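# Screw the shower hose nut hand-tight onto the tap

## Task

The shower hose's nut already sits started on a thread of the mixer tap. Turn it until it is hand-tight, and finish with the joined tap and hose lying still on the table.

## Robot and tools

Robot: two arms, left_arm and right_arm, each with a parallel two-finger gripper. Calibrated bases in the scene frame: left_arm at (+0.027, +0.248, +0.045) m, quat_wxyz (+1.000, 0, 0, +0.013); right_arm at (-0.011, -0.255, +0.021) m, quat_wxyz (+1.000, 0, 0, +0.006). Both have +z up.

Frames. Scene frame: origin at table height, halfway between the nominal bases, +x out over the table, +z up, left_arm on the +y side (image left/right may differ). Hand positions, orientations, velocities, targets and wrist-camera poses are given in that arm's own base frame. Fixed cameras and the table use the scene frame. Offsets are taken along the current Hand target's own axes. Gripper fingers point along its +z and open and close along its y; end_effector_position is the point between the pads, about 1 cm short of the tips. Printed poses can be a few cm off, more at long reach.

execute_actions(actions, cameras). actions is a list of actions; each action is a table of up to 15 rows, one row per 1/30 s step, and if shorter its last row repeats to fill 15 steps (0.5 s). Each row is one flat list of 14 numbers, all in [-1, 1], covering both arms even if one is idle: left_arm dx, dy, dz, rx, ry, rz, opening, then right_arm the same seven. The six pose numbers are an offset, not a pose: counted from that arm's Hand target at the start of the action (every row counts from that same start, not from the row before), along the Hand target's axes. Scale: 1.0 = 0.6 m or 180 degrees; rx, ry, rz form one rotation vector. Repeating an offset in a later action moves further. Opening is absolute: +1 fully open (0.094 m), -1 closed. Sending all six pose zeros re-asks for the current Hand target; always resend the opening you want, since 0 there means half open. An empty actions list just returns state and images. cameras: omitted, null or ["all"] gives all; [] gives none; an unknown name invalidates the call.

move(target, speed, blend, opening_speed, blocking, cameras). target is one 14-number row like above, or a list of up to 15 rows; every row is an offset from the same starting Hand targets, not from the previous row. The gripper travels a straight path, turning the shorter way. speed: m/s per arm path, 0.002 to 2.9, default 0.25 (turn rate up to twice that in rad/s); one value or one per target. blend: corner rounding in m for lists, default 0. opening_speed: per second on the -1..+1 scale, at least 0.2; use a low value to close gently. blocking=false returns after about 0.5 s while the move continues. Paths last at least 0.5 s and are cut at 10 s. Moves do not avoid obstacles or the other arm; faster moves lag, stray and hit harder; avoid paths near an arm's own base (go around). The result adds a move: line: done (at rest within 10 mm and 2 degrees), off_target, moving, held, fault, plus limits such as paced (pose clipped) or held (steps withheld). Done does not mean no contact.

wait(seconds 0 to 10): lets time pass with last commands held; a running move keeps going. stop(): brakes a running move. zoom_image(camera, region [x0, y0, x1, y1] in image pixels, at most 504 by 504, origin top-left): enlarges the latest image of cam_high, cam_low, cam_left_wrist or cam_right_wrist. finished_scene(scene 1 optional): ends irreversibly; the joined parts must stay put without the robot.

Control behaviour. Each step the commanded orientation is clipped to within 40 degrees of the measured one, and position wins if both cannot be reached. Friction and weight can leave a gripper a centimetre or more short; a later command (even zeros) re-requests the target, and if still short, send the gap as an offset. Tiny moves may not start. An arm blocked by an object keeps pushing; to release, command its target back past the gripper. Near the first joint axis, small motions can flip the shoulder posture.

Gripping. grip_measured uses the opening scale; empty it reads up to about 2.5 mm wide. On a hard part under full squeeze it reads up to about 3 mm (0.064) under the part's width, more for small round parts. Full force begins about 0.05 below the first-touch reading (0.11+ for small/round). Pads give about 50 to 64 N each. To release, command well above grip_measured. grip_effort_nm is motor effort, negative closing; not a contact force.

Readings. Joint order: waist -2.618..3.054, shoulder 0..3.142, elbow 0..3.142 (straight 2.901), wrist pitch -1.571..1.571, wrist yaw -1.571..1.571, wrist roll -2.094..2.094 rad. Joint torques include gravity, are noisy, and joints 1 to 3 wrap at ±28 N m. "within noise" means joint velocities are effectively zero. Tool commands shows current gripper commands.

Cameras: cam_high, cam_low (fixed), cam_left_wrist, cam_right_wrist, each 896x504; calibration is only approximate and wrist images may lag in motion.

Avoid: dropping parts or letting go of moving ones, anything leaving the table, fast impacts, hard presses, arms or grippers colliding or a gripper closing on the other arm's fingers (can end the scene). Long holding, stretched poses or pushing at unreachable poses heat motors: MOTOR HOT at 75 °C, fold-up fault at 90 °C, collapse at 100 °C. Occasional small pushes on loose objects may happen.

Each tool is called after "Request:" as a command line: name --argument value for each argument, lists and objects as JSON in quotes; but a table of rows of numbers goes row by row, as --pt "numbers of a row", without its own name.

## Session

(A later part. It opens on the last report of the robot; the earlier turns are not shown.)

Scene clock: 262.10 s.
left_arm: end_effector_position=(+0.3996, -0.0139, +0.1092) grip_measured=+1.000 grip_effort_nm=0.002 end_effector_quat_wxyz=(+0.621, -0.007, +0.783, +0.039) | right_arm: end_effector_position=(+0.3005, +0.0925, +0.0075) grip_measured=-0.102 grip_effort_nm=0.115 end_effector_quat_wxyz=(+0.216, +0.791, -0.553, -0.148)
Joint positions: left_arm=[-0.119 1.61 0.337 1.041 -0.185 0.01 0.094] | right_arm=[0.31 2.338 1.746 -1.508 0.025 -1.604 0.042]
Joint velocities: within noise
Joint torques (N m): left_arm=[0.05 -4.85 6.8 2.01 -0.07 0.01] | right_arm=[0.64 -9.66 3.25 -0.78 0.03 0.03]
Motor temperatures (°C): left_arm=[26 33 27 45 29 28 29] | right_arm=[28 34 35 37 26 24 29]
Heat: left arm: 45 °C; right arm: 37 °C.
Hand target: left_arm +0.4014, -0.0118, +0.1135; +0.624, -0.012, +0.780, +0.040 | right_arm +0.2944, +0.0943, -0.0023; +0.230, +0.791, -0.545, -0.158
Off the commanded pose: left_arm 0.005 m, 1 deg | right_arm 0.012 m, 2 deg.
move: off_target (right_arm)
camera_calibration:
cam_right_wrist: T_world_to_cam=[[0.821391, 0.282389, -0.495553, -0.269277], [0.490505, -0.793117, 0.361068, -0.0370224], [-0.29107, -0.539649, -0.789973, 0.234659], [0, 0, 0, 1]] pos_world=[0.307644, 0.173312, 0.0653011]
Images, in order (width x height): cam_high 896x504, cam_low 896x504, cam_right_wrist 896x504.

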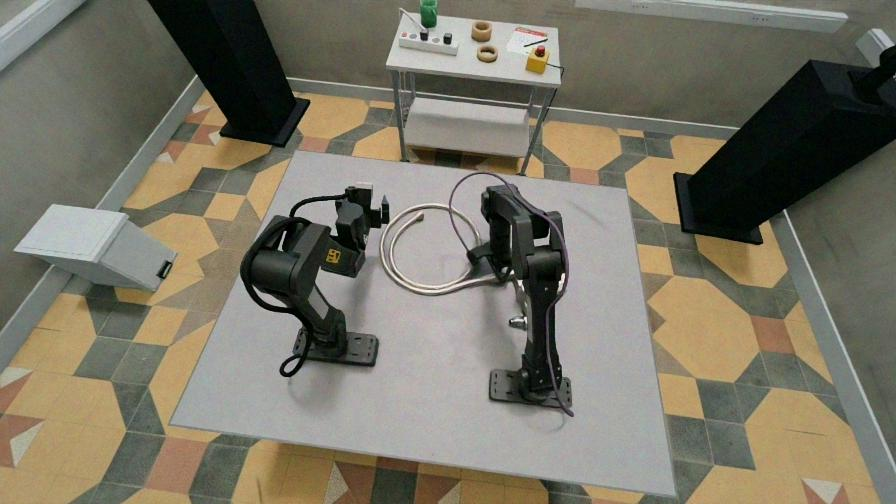

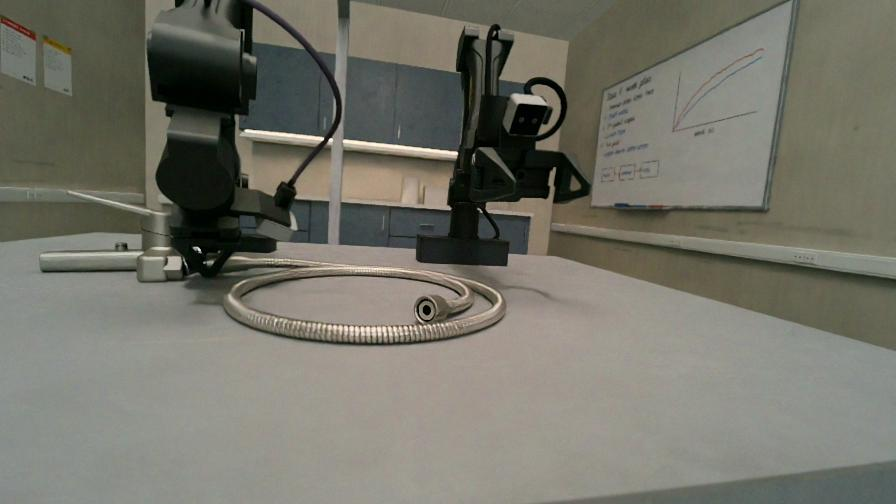

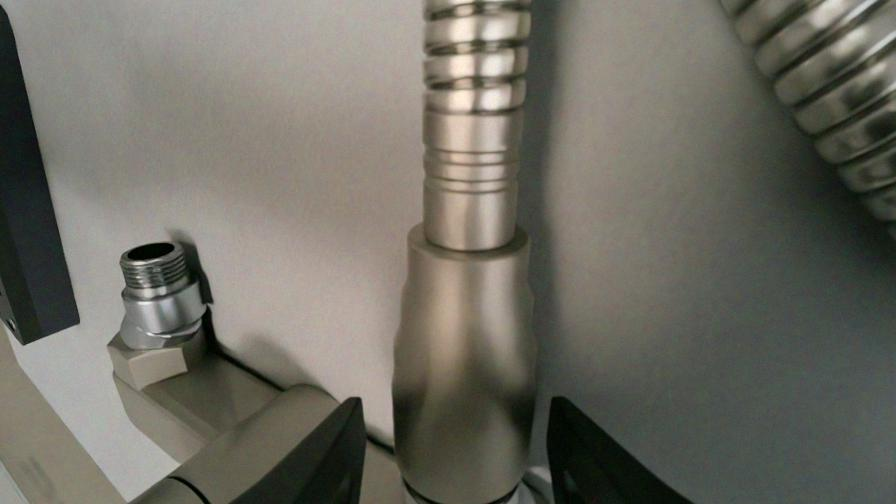

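Request:
move --target '[0,0,0,0,0,0,1,0,0.0,0.01,0,0,0,-0.25]' --speed 0.1 --cameras '["cam_low","cam_right_wrist"]'

Request:
zoom_image --camera "cam_low" --region '[120, 160, 320, 300]'

Scene clock: 272.40 s.
left_arm: end_effector_position=(+0.3996, -0.0139, +0.1092) grip_measured=+1.000 grip_effort_nm=0.007 end_effector_quat_wxyz=(+0.621, -0.007, +0.783, +0.039) | right_arm: end_effector_position=(+0.2954, +0.0909, +0.0031) grip_measured=-0.247 grip_effort_nm=-0.159 end_effector_quat_wxyz=(+0.221, +0.789, -0.552, -0.152)
Joint positions: left_arm=[-0.119 1.61 0.337 1.041 -0.185 0.01 0.094] | right_arm=[0.31 2.338 1.72 -1.496 0.025 -1.604 0.035]
Joint velocities: within noise
Joint torques (N m): left_arm=[0.12 -4.83 6.84 2 -0.06 -0.01] | right_arm=[0.58 -9.89 2.91 -0.67 0.04 0.03]
Motor temperatures (°C): left_arm=[26 33 27 45 29 28 29] | right_arm=[28 35 35 36 26 24 28]
Heat: left arm: 45 °C; right arm: 36 °C.
Hand target: left_arm +0.4014, -0.0118, +0.1135; +0.624, -0.012, +0.780, +0.040 | right_arm +0.2914, +0.0931, -0.0074; +0.230, +0.791, -0.545, -0.158
Off the commanded pose: left_arm 0.005 m, 1 deg | right_arm 0.011 m, 1 deg.
move: off_target (right_arm)
camera_calibration:
cam_right_wrist: T_world_to_cam=[[0.814802, 0.280349, -0.507447, -0.264702], [0.49527, -0.791579, 0.357925, -0.0357992], [-0.30134, -0.542961, -0.783829, 0.232149], [0, 0, 0, 1]] pos_world=[0.303366, 0.171919, 0.0604561]
Images, in order (width x height): cam_low 896x504, cam_right_wrist 896x504.

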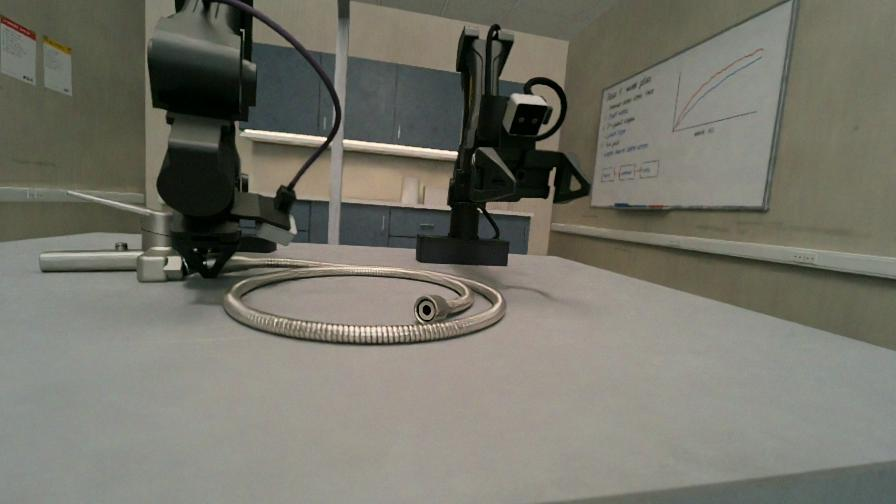

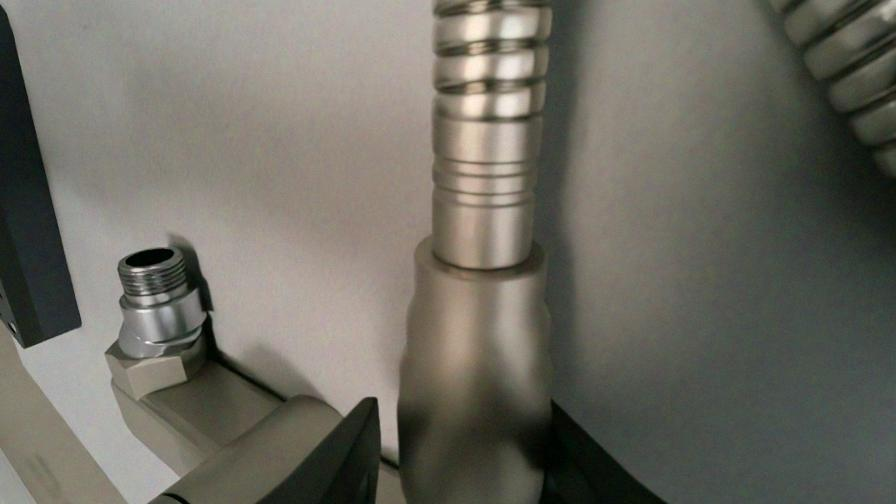

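Scaled by 2.520 from the camera's 896x504 image, which has a finer 1280x720 frame.

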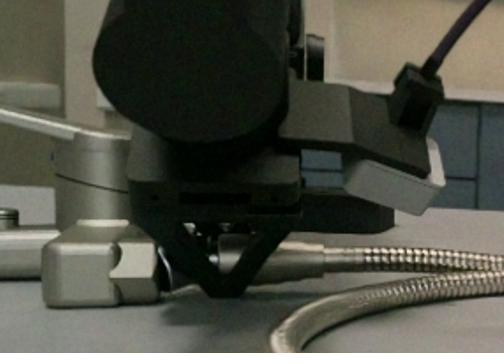

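Request:
move --pt "0 0 0 0 0 0 1 0 -0.006 0.0 0 0 0 -0.25" --pt "0 0 0 0 0 0 1 0 -0.006 0 0 0 0 -0.8" --speed 0.1 --opening_speed 0.8 --cameras '["cam_low","cam_right_wrist"]'

Scene clock: 284.27 s.
left_arm: end_effector_position=(+0.3996, -0.0139, +0.1092) grip_measured=+1.000 grip_effort_nm=0.002 end_effector_quat_wxyz=(+0.621, -0.007, +0.783, +0.039) | right_arm: end_effector_position=(+0.2970, +0.0914, +0.0010) grip_measured=-0.403 grip_effort_nm=-1.038 end_effector_quat_wxyz=(+0.219, +0.790, -0.553, -0.150)
Joint positions: left_arm=[-0.119 1.61 0.337 1.041 -0.185 0.01 0.094] | right_arm=[0.31 2.341 1.72 -1.487 0.025 -1.603 0.028]
Joint velocities: within noise
Joint torques (N m): left_arm=[0.14 -4.79 6.84 2.02 -0.04 0.01] | right_arm=[0.59 -9.07 4.19 -0.77 0.04 0.01]
Motor temperatures (°C): left_arm=[26 33 27 45 29 28 29] | right_arm=[28 35 35 35 26 24 28]
Heat: left arm: 45 °C; right arm: 35 °C.
Hand target: left_arm +0.4014, -0.0118, +0.1135; +0.624, -0.012, +0.780, +0.040 | right_arm +0.2942, +0.0942, -0.0093; +0.230, +0.791, -0.545, -0.158
Off the commanded pose: left_arm 0.005 m, 1 deg | right_arm 0.011 m, 2 deg.
move: off_target (right_arm); target 2's new opening was sent with right_arm's hand 0.013 m and 1 deg from that target
camera_calibration:
cam_right_wrist: T_world_to_cam=[[0.818251, 0.279841, -0.50215, -0.268093], [0.492022, -0.792659, 0.360009, -0.0344005], [-0.297289, -0.541646, -0.786282, 0.229961], [0, 0, 0, 1]] pos_world=[0.304658, 0.172313, 0.0585759]
Images, in order (width x height): cam_low 896x504, cam_right_wrist 896x504.

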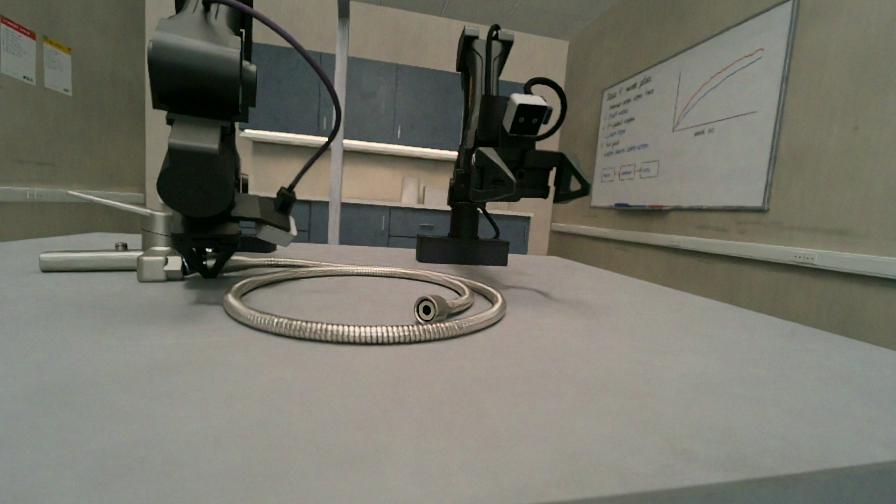

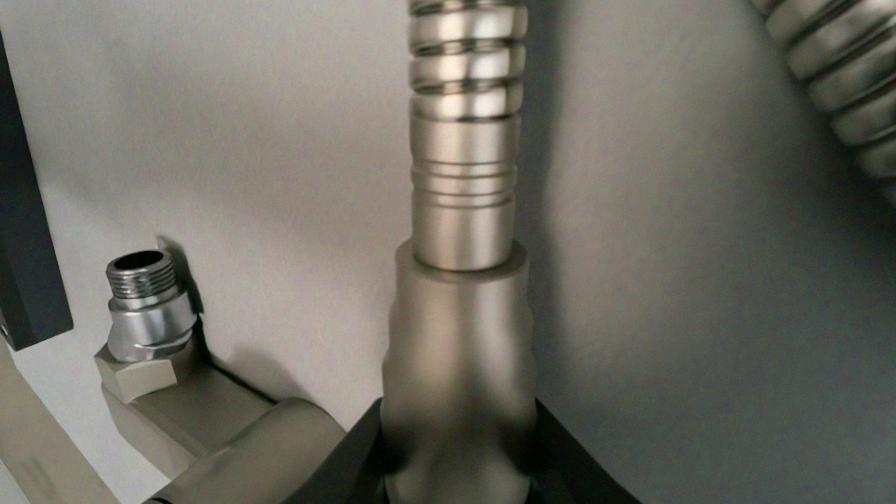

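Request:
move --pt "0 0 0 0 0 0 1 0.0087 0.0038 -0.0088 0.18 0 0 -0.8" --pt "0 0 0 0 0 0 1 0.0098 0.007 -0.01 0.38 0 0 -0.8" --speed 0.4 --cameras '["cam_low","cam_high","cam_right_wrist"]'

Request:
zoom_image --camera "cam_low" --region '[120, 160, 320, 300]'

Scene clock: 300.80 s.
left_arm: end_effector_position=(+0.3996, -0.0139, +0.1092) grip_measured=+1.000 grip_effort_nm=0.007 end_effector_quat_wxyz=(+0.621, -0.007, +0.783, +0.039) | right_arm: end_effector_position=(+0.2935, +0.0904, +0.0025) grip_measured=-0.403 grip_effort_nm=-1.038 end_effector_quat_wxyz=(-0.244, +0.790, -0.534, +0.176)
Joint positions: left_arm=[-0.119 1.61 0.337 1.041 -0.185 0.01 0.094] | right_arm=[0.268 1.427 0.427 0.038 -0.047 -1.669 0.028]
Joint velocities: within noise
Joint torques (N m): left_arm=[0.05 -4.85 6.79 2.01 -0.06 -0.02] | right_arm=[-1.25 -2.81 3.14 2.08 -0.15 0.04]
Motor temperatures (°C): left_arm=[26 33 27 46 29 28 29] | right_arm=[28 35 35 35 26 24 29]
Heat: left arm: 46 °C; right arm: 35 °C.
Hand target: left_arm +0.4014, -0.0118, +0.1135; +0.624, -0.012, +0.780, +0.040 | right_arm +0.2960, +0.0886, -0.0020; -0.254, +0.783, -0.540, +0.175
Off the commanded pose: left_arm 0.005 m, 1 deg | right_arm 0.005 m, 2 deg.
move: done
camera_calibration:
cam_right_wrist: T_world_to_cam=[[0.758076, 0.29354, 0.58237, -0.250499], [0.104886, -0.936229, 0.335371, 0.0927742], [0.643677, -0.193154, -0.740521, -0.0782988], [0, 0, 0, 1]] pos_world=[0.230566, 0.145266, 0.0567878]
Images, in order (width x height): cam_high 896x504, cam_low 896x504, cam_right_wrist 896x504.

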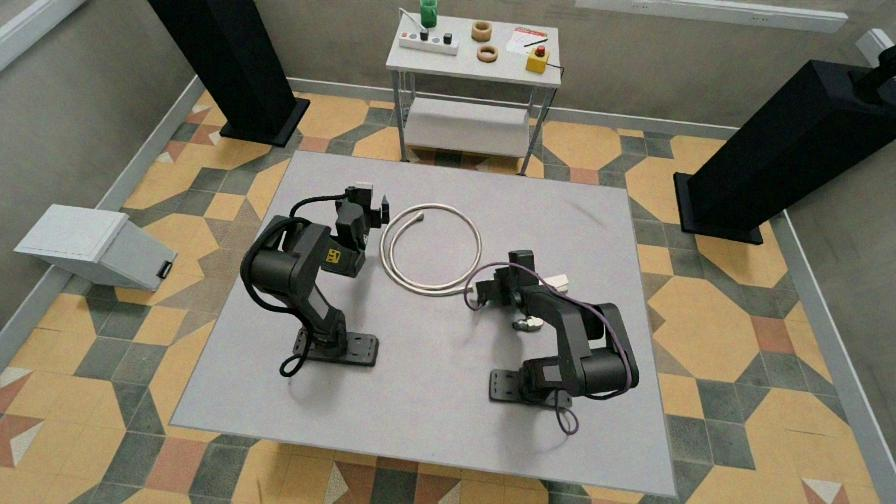

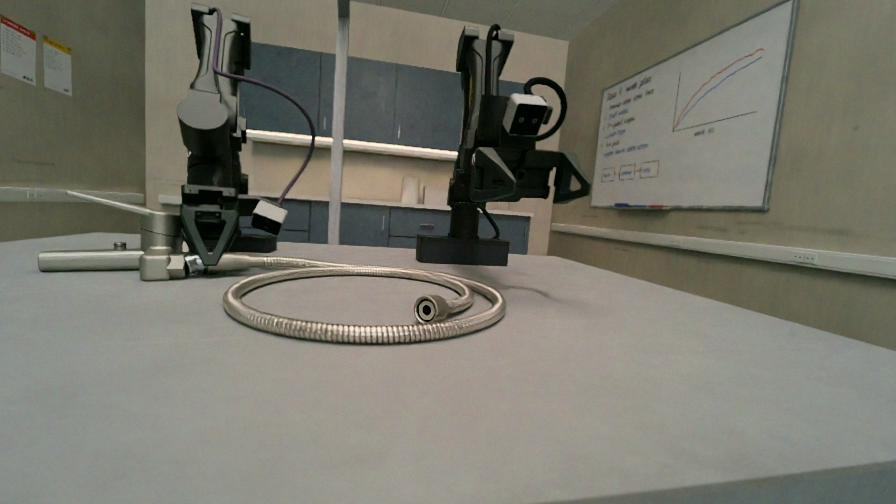

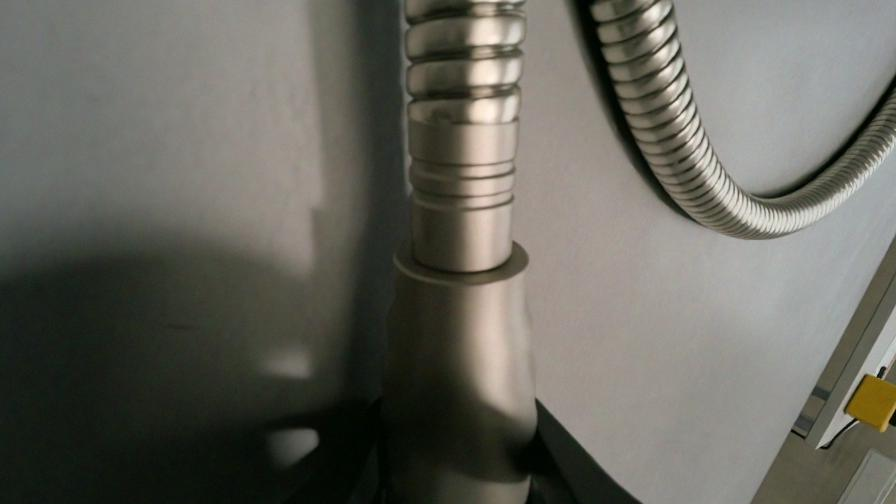

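Scaled by 2.520 from the camera's 896x504 image, which has a finer 1280x720 frame.

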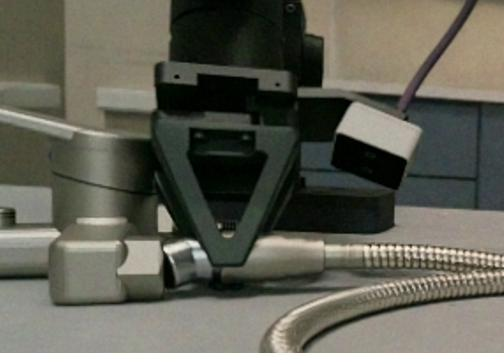

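Request:
move --pt "0 0 0 0 0 0 1 0 0 0 0 0 0 -0.08" --pt "0 0 0 0 0 0 1 0 0 -0.0417 0 0 0 -0.08" --pt "0 0 0 0 0 0 1 -0.0087 -0.0307 -0.0078 -0.38 0 0 -0.08" --pt "0 0 0 0 0 0 1 -0.0087 0.008 0.0075 -0.38 0 0 -0.08" --pt "0 0 0 0 0 0 1 -0.0087 0.008 0.0075 -0.38 0 0 -0.8" --pt "0 0 0 0 0 0 1 -0.0026 0.003 0.001 -0.2 0 0 -0.8" --pt "0 0 0 0 0 0 1 0 0 0 0 0 0 -0.8" --speed '[0.4,0.3,0.5,0.2,0.2,0.5,0.5]' --cameras '["cam_low","cam_right_wrist"]'

Request:
zoom_image --camera "cam_low" --region '[120, 160, 320, 300]'

Scene clock: 326.67 s.
left_arm: end_effector_position=(+0.3996, -0.0139, +0.1092) grip_measured=+1.000 grip_effort_nm=0.002 end_effector_quat_wxyz=(+0.621, -0.007, +0.783, +0.039) | right_arm: end_effector_position=(+0.2926, +0.0878, +0.0030) grip_measured=-0.411 grip_effort_nm=-1.033 end_effector_quat_wxyz=(-0.241, +0.787, -0.540, +0.178)
Joint positions: left_arm=[-0.119 1.61 0.337 1.041 -0.185 0.01 0.094] | right_arm=[0.265 1.418 0.424 0.03 -0.039 -1.661 0.028]
Joint velocities: within noise
Joint torques (N m): left_arm=[0.02 -4.85 6.9 1.99 -0.04 0.03] | right_arm=[-1.06 -2.18 3.37 2.14 -0.24 0.02]
Motor temperatures (°C): left_arm=[26 33 27 46 29 28 29] | right_arm=[28 34 35 37 26 24 29]
Heat: left arm: 46 °C; right arm: 37 °C.
Hand target: left_arm +0.4014, -0.0118, +0.1135; +0.624, -0.012, +0.780, +0.040 | right_arm +0.2960, +0.0886, -0.0020; -0.254, +0.783, -0.540, +0.175
Off the commanded pose: left_arm 0.005 m, 1 deg | right_arm 0.006 m, 2 deg.
move: done; target 5's new opening was sent with right_arm's hand 0.015 m and 2 deg from that target
camera_calibration:
cam_right_wrist: T_world_to_cam=[[0.762793, 0.284448, 0.580721, -0.249914], [0.0924303, -0.936795, 0.337449, 0.0938696], [0.640003, -0.203728, -0.740872, -0.0758118], [0, 0, 0, 1]] pos_world=[0.230476, 0.143579, 0.0572873]
Images, in order (width x height): cam_low 896x504, cam_right_wrist 896x504.

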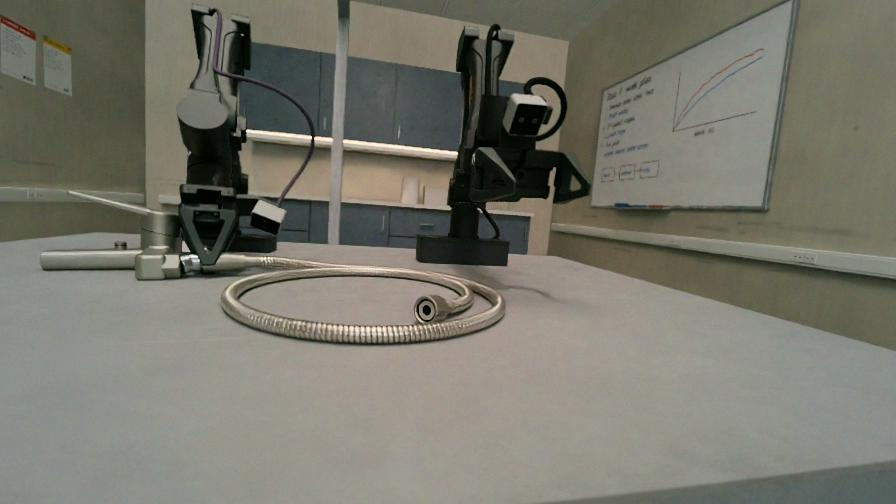

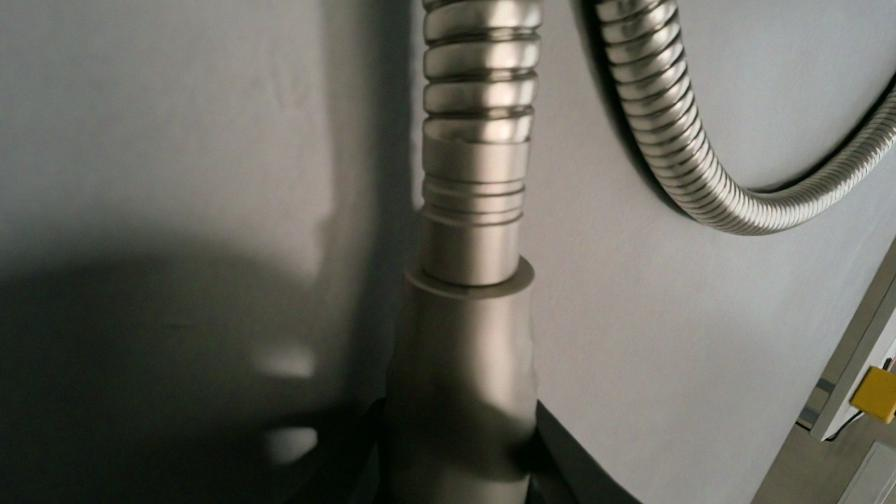

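Scaled by 2.520 from the camera's 896x504 image, which has a finer 1280x720 frame.

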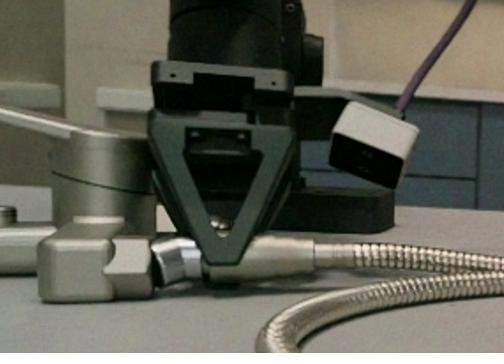

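Request:
move --pt "0 0 0 0 0 0 1 0 0 0 0 0 0 -0.08" --pt "0 0 0 0 0 0 1 0 0 -0.0417 0 0 0 -0.08" --pt "0 0 0 0 0 0 1 -0.0 -0.0307 -0.0078 -0.38 0 0 -0.08" --pt "0 0 0 0 0 0 1 -0.00 0.008 0.0075 -0.38 0 0 -0.08" --speed '[0.4,0.3,0.5,0.2]' --cameras '["cam_low","cam_right_wrist"]'

Request:
zoom_image --camera "cam_right_wrist" --region '[340, 200, 640, 504]'

Scene clock: 342.90 s.
left_arm: end_effector_position=(+0.3996, -0.0139, +0.1092) grip_measured=+1.000 grip_effort_nm=0.007 end_effector_quat_wxyz=(+0.621, -0.007, +0.783, +0.039) | right_arm: end_effector_position=(+0.3036, +0.0875, +0.0032) grip_measured=-0.082 grip_effort_nm=0.105 end_effector_quat_wxyz=(+0.216, +0.791, -0.553, -0.147)
Joint positions: left_arm=[-0.119 1.61 0.337 1.041 -0.185 0.01 0.094] | right_arm=[0.296 2.349 1.748 -1.498 0.033 -1.617 0.043]
Joint velocities: within noise
Joint torques (N m): left_arm=[-0.02 -4.81 6.79 1.99 -0.06 0] | right_arm=[0.59 -10.3 1.88 -0.65 0.04 0.03]
Motor temperatures (°C): left_arm=[26 33 27 46 29 28 29] | right_arm=[28 34 35 39 26 24 29]
Heat: left arm: 46 °C; right arm: 39 °C.
Hand target: left_arm +0.4014, -0.0118, +0.1135; +0.624, -0.012, +0.780, +0.040 | right_arm +0.2948, +0.0882, -0.0085; +0.230, +0.791, -0.545, -0.158
Off the commanded pose: left_arm 0.005 m, 1 deg | right_arm 0.015 m, 2 deg.
move: off_target (right_arm)
camera_calibration:
cam_right_wrist: T_world_to_cam=[[0.821837, 0.282972, -0.494479, -0.272758], [0.49059, -0.792779, 0.361694, -0.0410265], [-0.289664, -0.53984, -0.790359, 0.22906], [0, 0, 0, 1]] pos_world=[0.310641, 0.168314, 0.061005]
Images, in order (width x height): cam_low 896x504, cam_right_wrist 896x504.

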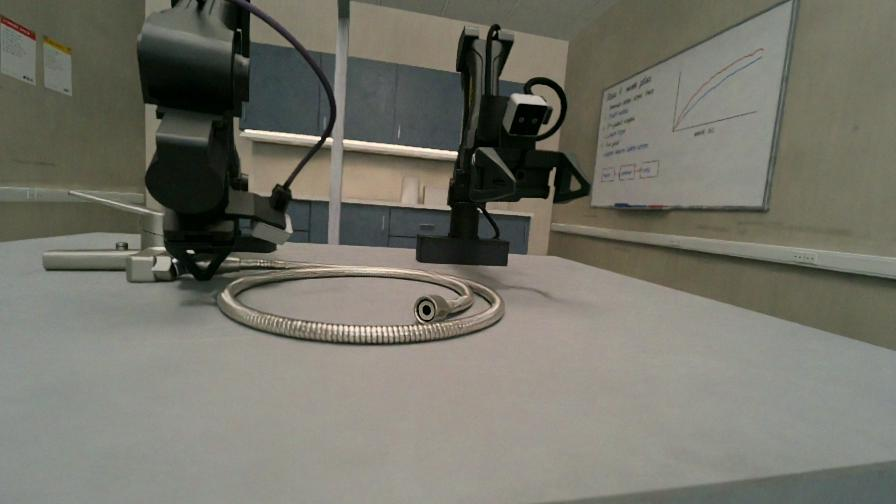

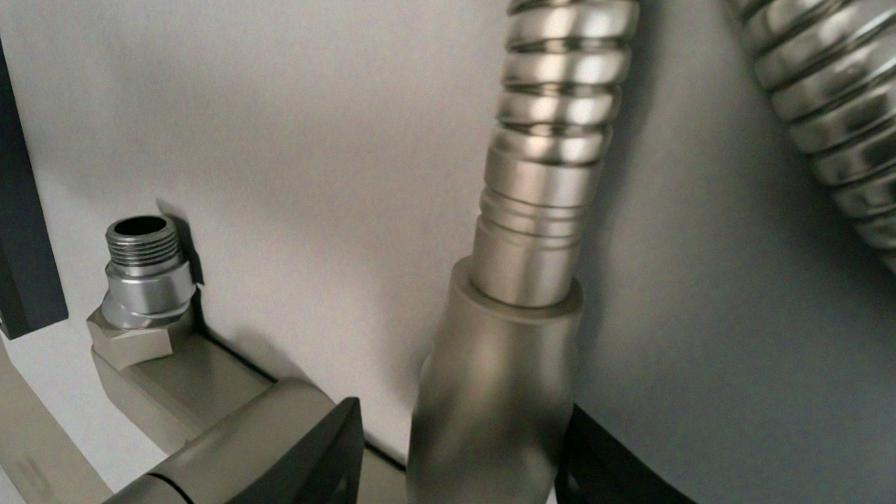

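Scaled by 1.658 from the camera's 896x504 image, which has a finer 1280x720 frame.

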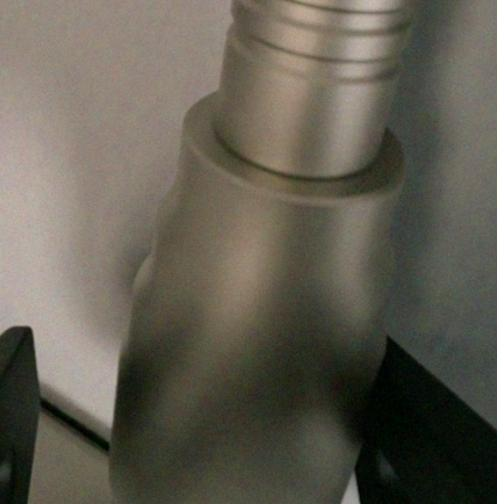

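Request:
move --pt "0 0 0 0 0 0 1 0 0 0 0 0 0 0.2" --pt "0 0 0 0 0 0 1 0 0.008 -0.06 0 0 0 0.2" --pt "0 0 0 0 0 0 1 -0.003 0.0317 -0.0955 0.18 0 0 0.2" --speed 0.2 --cameras '["cam_low","cam_high","cam_right_wrist"]'

Scene clock: 368.97 s.
left_arm: end_effector_position=(+0.3996, -0.0139, +0.1092) grip_measured=+1.000 grip_effort_nm=0.002 end_effector_quat_wxyz=(+0.621, -0.007, +0.783, +0.039) | right_arm: end_effector_position=(+0.3069, +0.0899, +0.0416) grip_measured=+0.197 grip_effort_nm=0.129 end_effector_quat_wxyz=(+0.024, +0.820, -0.572, -0.003)
Joint positions: left_arm=[-0.119 1.61 0.337 1.041 -0.185 0.01 0.094] | right_arm=[0.296 1.847 1.272 -1.037 0.025 -1.626 0.056]
Joint velocities: within noise
Joint torques (N m): left_arm=[0.13 -4.74 6.76 2 -0.05 0.01] | right_arm=[-0.21 -12.23 3.79 0.36 -0.17 -0.05]
Motor temperatures (°C): left_arm=[26 33 27 46 29 28 29] | right_arm=[28 36 34 36 26 24 29]
Heat: left arm: 46 °C; right arm: 36 °C.
Hand target: left_arm +0.4014, -0.0118, +0.1135; +0.624, -0.012, +0.780, +0.040 | right_arm +0.3079, +0.0951, +0.0501; +0.000, +0.823, -0.568, +0.000
Off the commanded pose: left_arm 0.005 m, 1 deg | right_arm 0.010 m, 3 deg.
move: off_target (right_arm)
camera_calibration:
cam_right_wrist: T_world_to_cam=[[0.943614, 0.329569, -0.0312574, -0.317946], [0.311146, -0.850679, 0.423715, 0.00314598], [0.113053, -0.409549, -0.905256, 0.131127], [0, 0, 0, 1]] pos_world=[0.284215, 0.161164, 0.107432]
Images, in order (width x height): cam_high 896x504, cam_low 896x504, cam_right_wrist 896x504.

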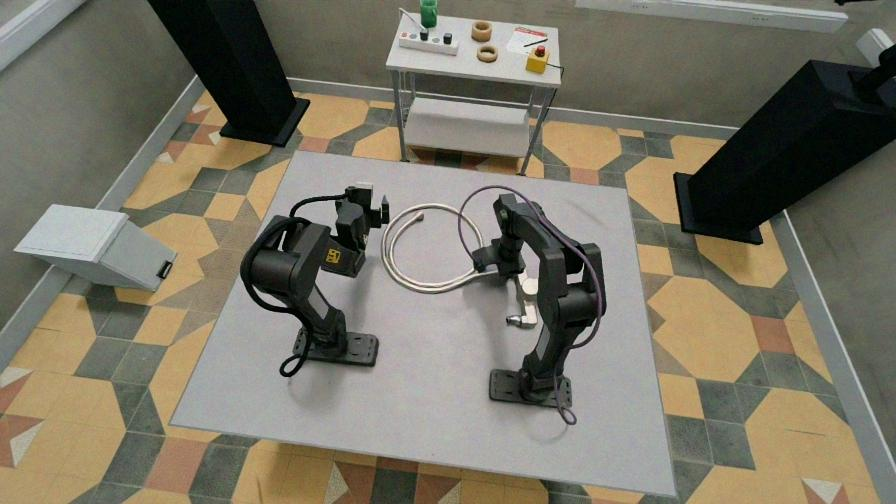

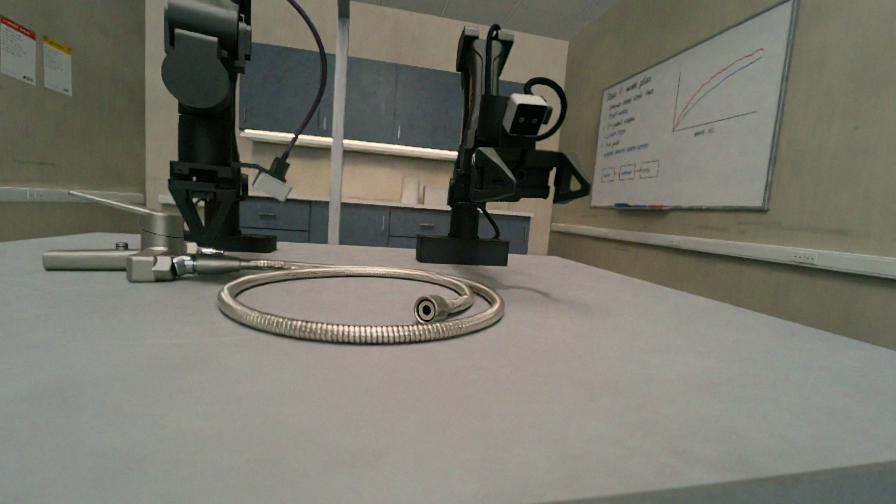

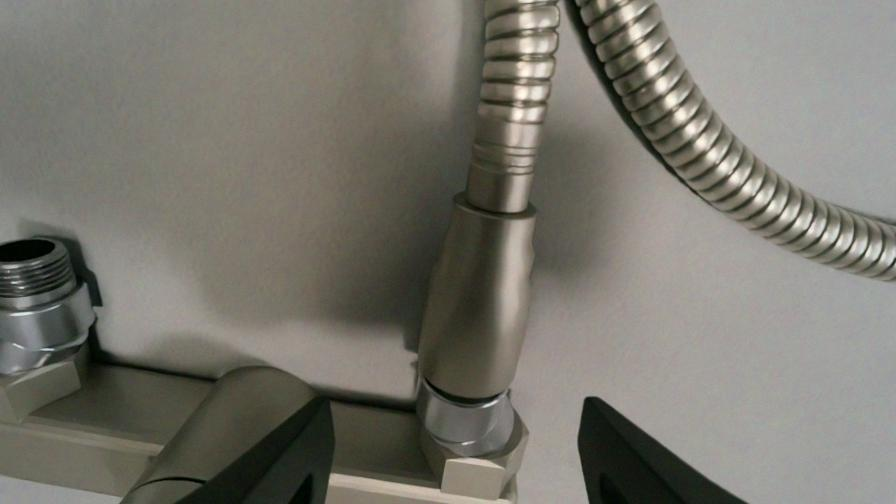

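Request:
move --target '[0,0,0,0,0,0,1,0.0195,-0.0052,0.0,0,0,0.044,0.0]' --speed 0.2 --cameras '["cam_right_wrist"]'

Scene clock: 386.37 s.
left_arm: end_effector_position=(+0.3996, -0.0139, +0.1092) grip_measured=+1.000 grip_effort_nm=0.007 end_effector_quat_wxyz=(+0.621, -0.007, +0.783, +0.039) | right_arm: end_effector_position=(+0.3097, +0.0798, +0.0416) grip_measured=+0.003 grip_effort_nm=-0.154 end_effector_quat_wxyz=(+0.024, +0.783, -0.622, -0.003)
Joint positions: left_arm=[-0.119 1.61 0.337 1.041 -0.185 0.01 0.094] | right_arm=[0.262 1.847 1.272 -1.037 0.024 -1.535 0.047]
Joint velocities: within noise
Joint torques (N m): left_arm=[0.1 -4.74 6.79 2.04 -0.07 -0.01] | right_arm=[-0.47 -10.91 5.09 0.32 -0.16 0.06]
Motor temperatures (°C): left_arm=[26 32 27 47 29 28 29] | right_arm=[28 37 34 35 26 24 28]
Heat: left arm: 47 °C; right arm: 37 °C.
Hand target: left_arm +0.4014, -0.0118, +0.1135; +0.624, -0.012, +0.780, +0.040 | right_arm +0.3150, +0.0852, +0.0501; +0.000, +0.782, -0.623, +0.000
Off the commanded pose: left_arm 0.005 m, 1 deg | right_arm 0.011 m, 3 deg.
move: off_target (right_arm)
camera_calibration:
cam_right_wrist: T_world_to_cam=[[0.977239, 0.210151, -0.0289827, -0.31822], [0.202286, -0.88195, 0.425728, 0.0297374], [0.0639059, -0.421901, -0.904387, 0.142769], [0, 0, 0, 1]] pos_world=[0.295837, 0.153336, 0.107236]
Images, in order (width x height): cam_right_wrist 896x504.

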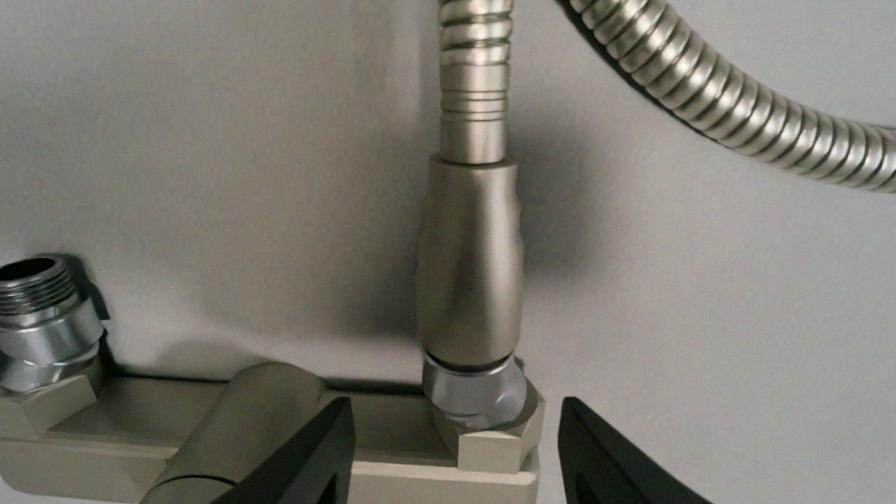

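Request:
move --pt "0 0 0 0 0 0 1 -0.0047 -0.0312 0.0343 -0.18 0 0 0.0" --pt "0 0 0 0 0 0 1 -0.0048 0.0093 0.0977 -0.18 0 0 0.0" --speed 0.2 --cameras '["cam_low","cam_right_wrist"]'

Scene clock: 402.90 s.
left_arm: end_effector_position=(+0.3996, -0.0139, +0.1092) grip_measured=+1.000 grip_effort_nm=0.002 end_effector_quat_wxyz=(+0.621, -0.007, +0.783, +0.039) | right_arm: end_effector_position=(+0.3149, +0.0849, +0.0048) grip_measured=+0.002 grip_effort_nm=-0.129 end_effector_quat_wxyz=(+0.212, +0.756, -0.600, -0.155)
Joint positions: left_arm=[-0.119 1.61 0.337 1.041 -0.185 0.01 0.094] | right_arm=[0.262 2.39 1.828 -1.539 0.004 -1.535 0.047]
Joint velocities: within noise
Joint torques (N m): left_arm=[0.06 -4.77 6.97 2.03 -0.06 -0.01] | right_arm=[-0.58 -9.92 2.81 -0.67 -0.16 0]
Motor temperatures (°C): left_arm=[26 32 27 47 29 28 29] | right_arm=[28 37 34 34 26 24 28]
Heat: left arm: 47 °C; right arm: 37 °C.
Hand target: left_arm +0.4014, -0.0118, +0.1135; +0.624, -0.012, +0.780, +0.040 | right_arm +0.3089, +0.0868, -0.0085; +0.218, +0.751, -0.598, -0.174
Off the commanded pose: left_arm 0.005 m, 1 deg | right_arm 0.015 m, 2 deg.
move: off_target (right_arm)
camera_calibration:
cam_right_wrist: T_world_to_cam=[[0.850502, 0.175831, -0.495712, -0.280428], [0.392606, -0.839396, 0.375864, -0.0144531], [-0.35001, -0.514293, -0.78294, 0.248897], [0, 0, 0, 1]] pos_world=[0.331296, 0.165182, 0.0612923]
Images, in order (width x height): cam_low 896x504, cam_right_wrist 896x504.

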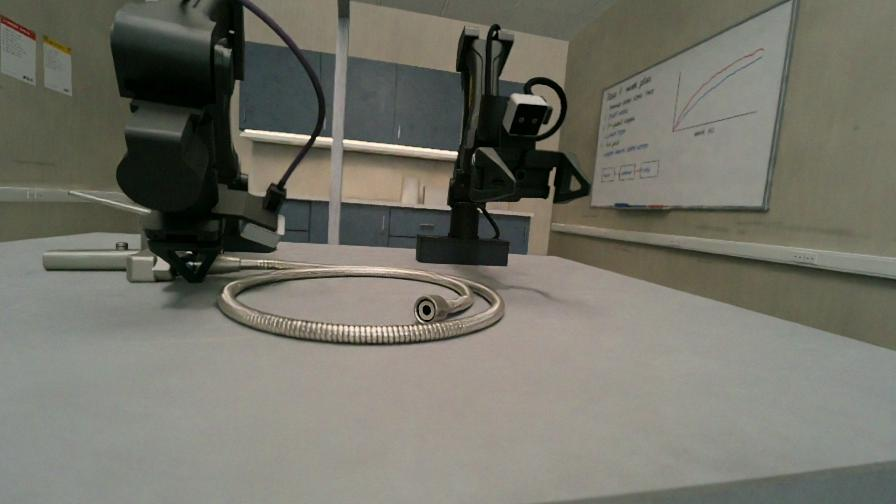

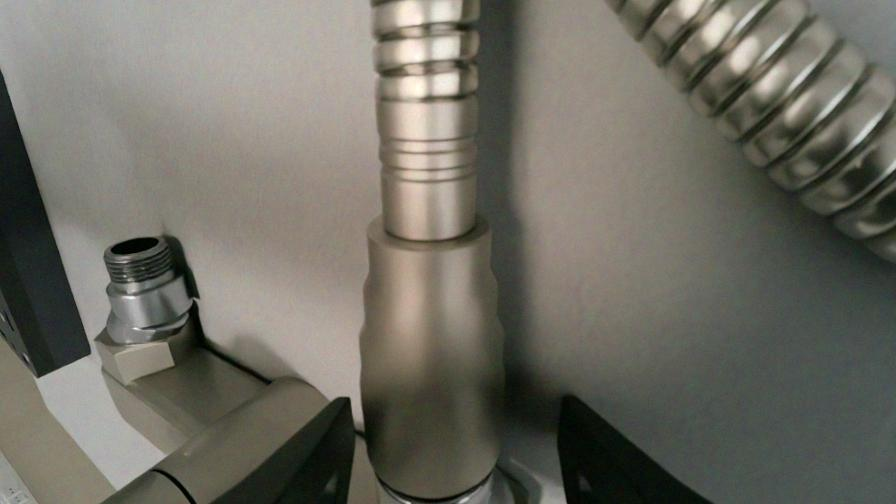

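Request:
move --pt "0 0 0 0 0 0 1 0 0.0083 0.0067 0 0 0 0.0" --pt "0 0 0 0 0 0 1 0 0.0083 0.0067 0 0 0 -0.8" --pt "0 0 0 0 0 0 1 0.0078 0.0077 -0.008 0.18 0 0 -0.8" --pt "0 0 0 0 0 0 1 0.0063 0.003 -0.011 0.38 0 0 -0.8" --speed '[0.1,0.1,0.3,0.3]' --cameras '["cam_low","cam_right_wrist"]'

Scene clock: 420.90 s.
left_arm: end_effector_position=(+0.3996, -0.0139, +0.1092) grip_measured=+1.000 grip_effort_nm=0.002 end_effector_quat_wxyz=(+0.621, -0.007, +0.783, +0.039) | right_arm: end_effector_position=(+0.3078, +0.0806, +0.0048) grip_measured=-0.417 grip_effort_nm=-1.033 end_effector_quat_wxyz=(-0.226, +0.747, -0.594, +0.197)
Joint positions: left_arm=[-0.119 1.61 0.337 1.041 -0.185 0.01 0.094] | right_arm=[0.287 1.467 0.475 0.027 0.06 -1.529 0.027]
Joint velocities: within noise
Joint torques (N m): left_arm=[0.03 -4.85 6.76 2.03 -0.05 -0.01] | right_arm=[-0.66 -2.1 3.29 2.26 -0.21 0.05]
Motor temperatures (°C): left_arm=[26 32 27 47 29 28 29] | right_arm=[28 36 34 35 26 24 29]
Heat: left arm: 47 °C; right arm: 36 °C.
Hand target: left_arm +0.4014, -0.0118, +0.1135; +0.624, -0.012, +0.780, +0.040 | right_arm +0.3117, +0.0836, -0.0020; -0.242, +0.744, -0.593, +0.192
Off the commanded pose: left_arm 0.005 m, 1 deg | right_arm 0.008 m, 2 deg.
move: done; target 2's new opening was sent with right_arm's hand 0.015 m and 2 deg from that target
camera_calibration:
cam_right_wrist: T_world_to_cam=[[0.794971, 0.176009, 0.580553, -0.261783], [-0.0431028, -0.93818, 0.343454, 0.126886], [0.605114, -0.29806, -0.738239, -0.067343], [0, 0, 0, 1]] pos_world=[0.254329, 0.145045, 0.0586842]
Images, in order (width x height): cam_low 896x504, cam_right_wrist 896x504.

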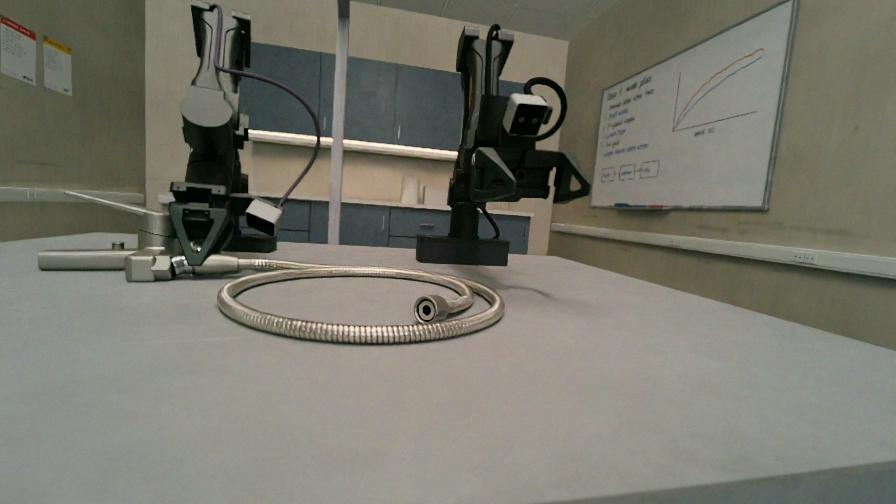

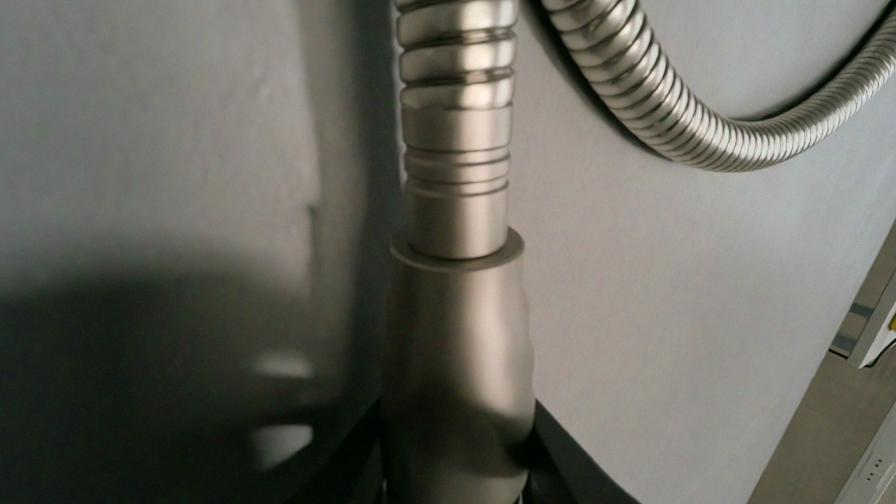

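Request:
move --pt "0 0 0 0 0 0 1 0 0 0 0 0 0 0" --pt "0 0 0 0 0 0 1 0 0 -0.075 0 0 0 0" --pt "0 0 0 0 0 0 1 -0.0023 -0.0495 -0.027 -0.38 0 0 0" --pt "0 0 0 0 0 0 1 -0.0023 0.0203 0.0007 -0.38 0 0 0" --speed '[0.3,0.3,0.45,0.2]' --cameras '["cam_low","cam_right_wrist"]'

Scene clock: 442.53 s.
left_arm: end_effector_position=(+0.3996, -0.0139, +0.1092) grip_measured=+1.000 grip_effort_nm=0.002 end_effector_quat_wxyz=(+0.621, -0.007, +0.783, +0.039) | right_arm: end_effector_position=(+0.3049, +0.0829, +0.0047) grip_measured=-0.003 grip_effort_nm=0.134 end_effector_quat_wxyz=(+0.218, +0.754, -0.600, -0.157)
Joint positions: left_arm=[-0.119 1.61 0.337 1.041 -0.185 0.01 0.094] | right_arm=[0.265 2.363 1.771 -1.522 0.005 -1.531 0.047]
Joint velocities: within noise
Joint torques (N m): left_arm=[0.09 -4.75 6.99 2.03 -0.05 -0.01] | right_arm=[-0.51 -9.72 2.77 -0.58 -0.15 -0.08]
Motor temperatures (°C): left_arm=[26 32 27 47 29 28 29] | right_arm=[28 34 34 39 26 24 29]
Heat: left arm: 47 °C; right arm: 39 °C.
Hand target: left_arm +0.4014, -0.0118, +0.1135; +0.624, -0.012, +0.780, +0.040 | right_arm +0.3020, +0.0828, -0.0095; +0.218, +0.751, -0.598, -0.174
Off the commanded pose: left_arm 0.005 m, 1 deg | right_arm 0.014 m, 2 deg.
move: off_target (right_arm)
camera_calibration:
cam_right_wrist: T_world_to_cam=[[0.845046, 0.172415, -0.506133, -0.269727], [0.396635, -0.836934, 0.377124, -0.013603], [-0.358577, -0.519437, -0.775633, 0.247331], [0, 0, 0, 1]] pos_world=[0.322014, 0.163593, 0.0604505]
Images, in order (width x height): cam_low 896x504, cam_right_wrist 896x504.

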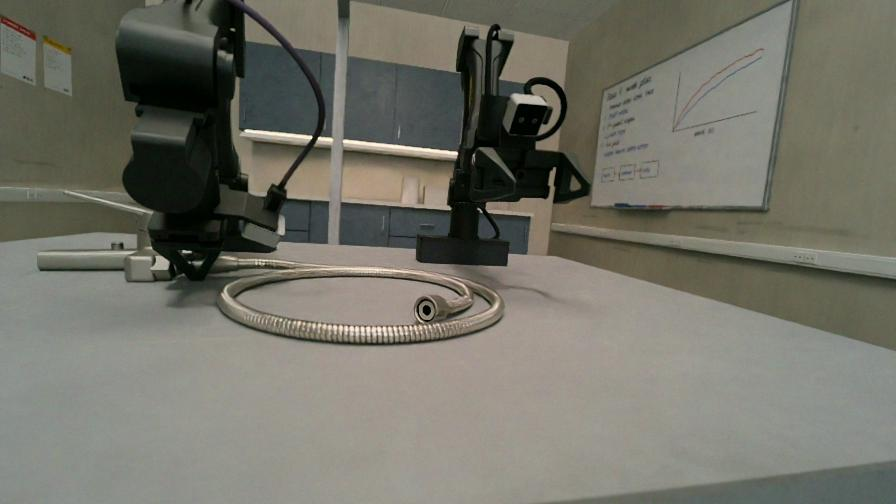

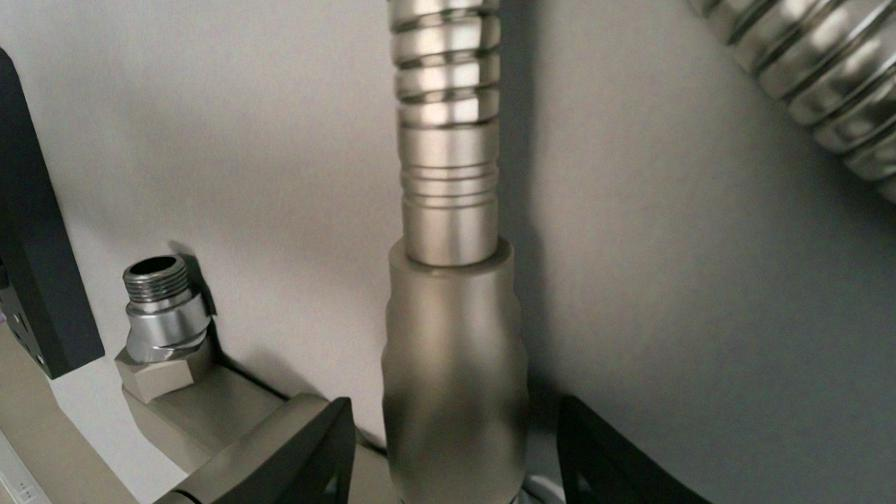

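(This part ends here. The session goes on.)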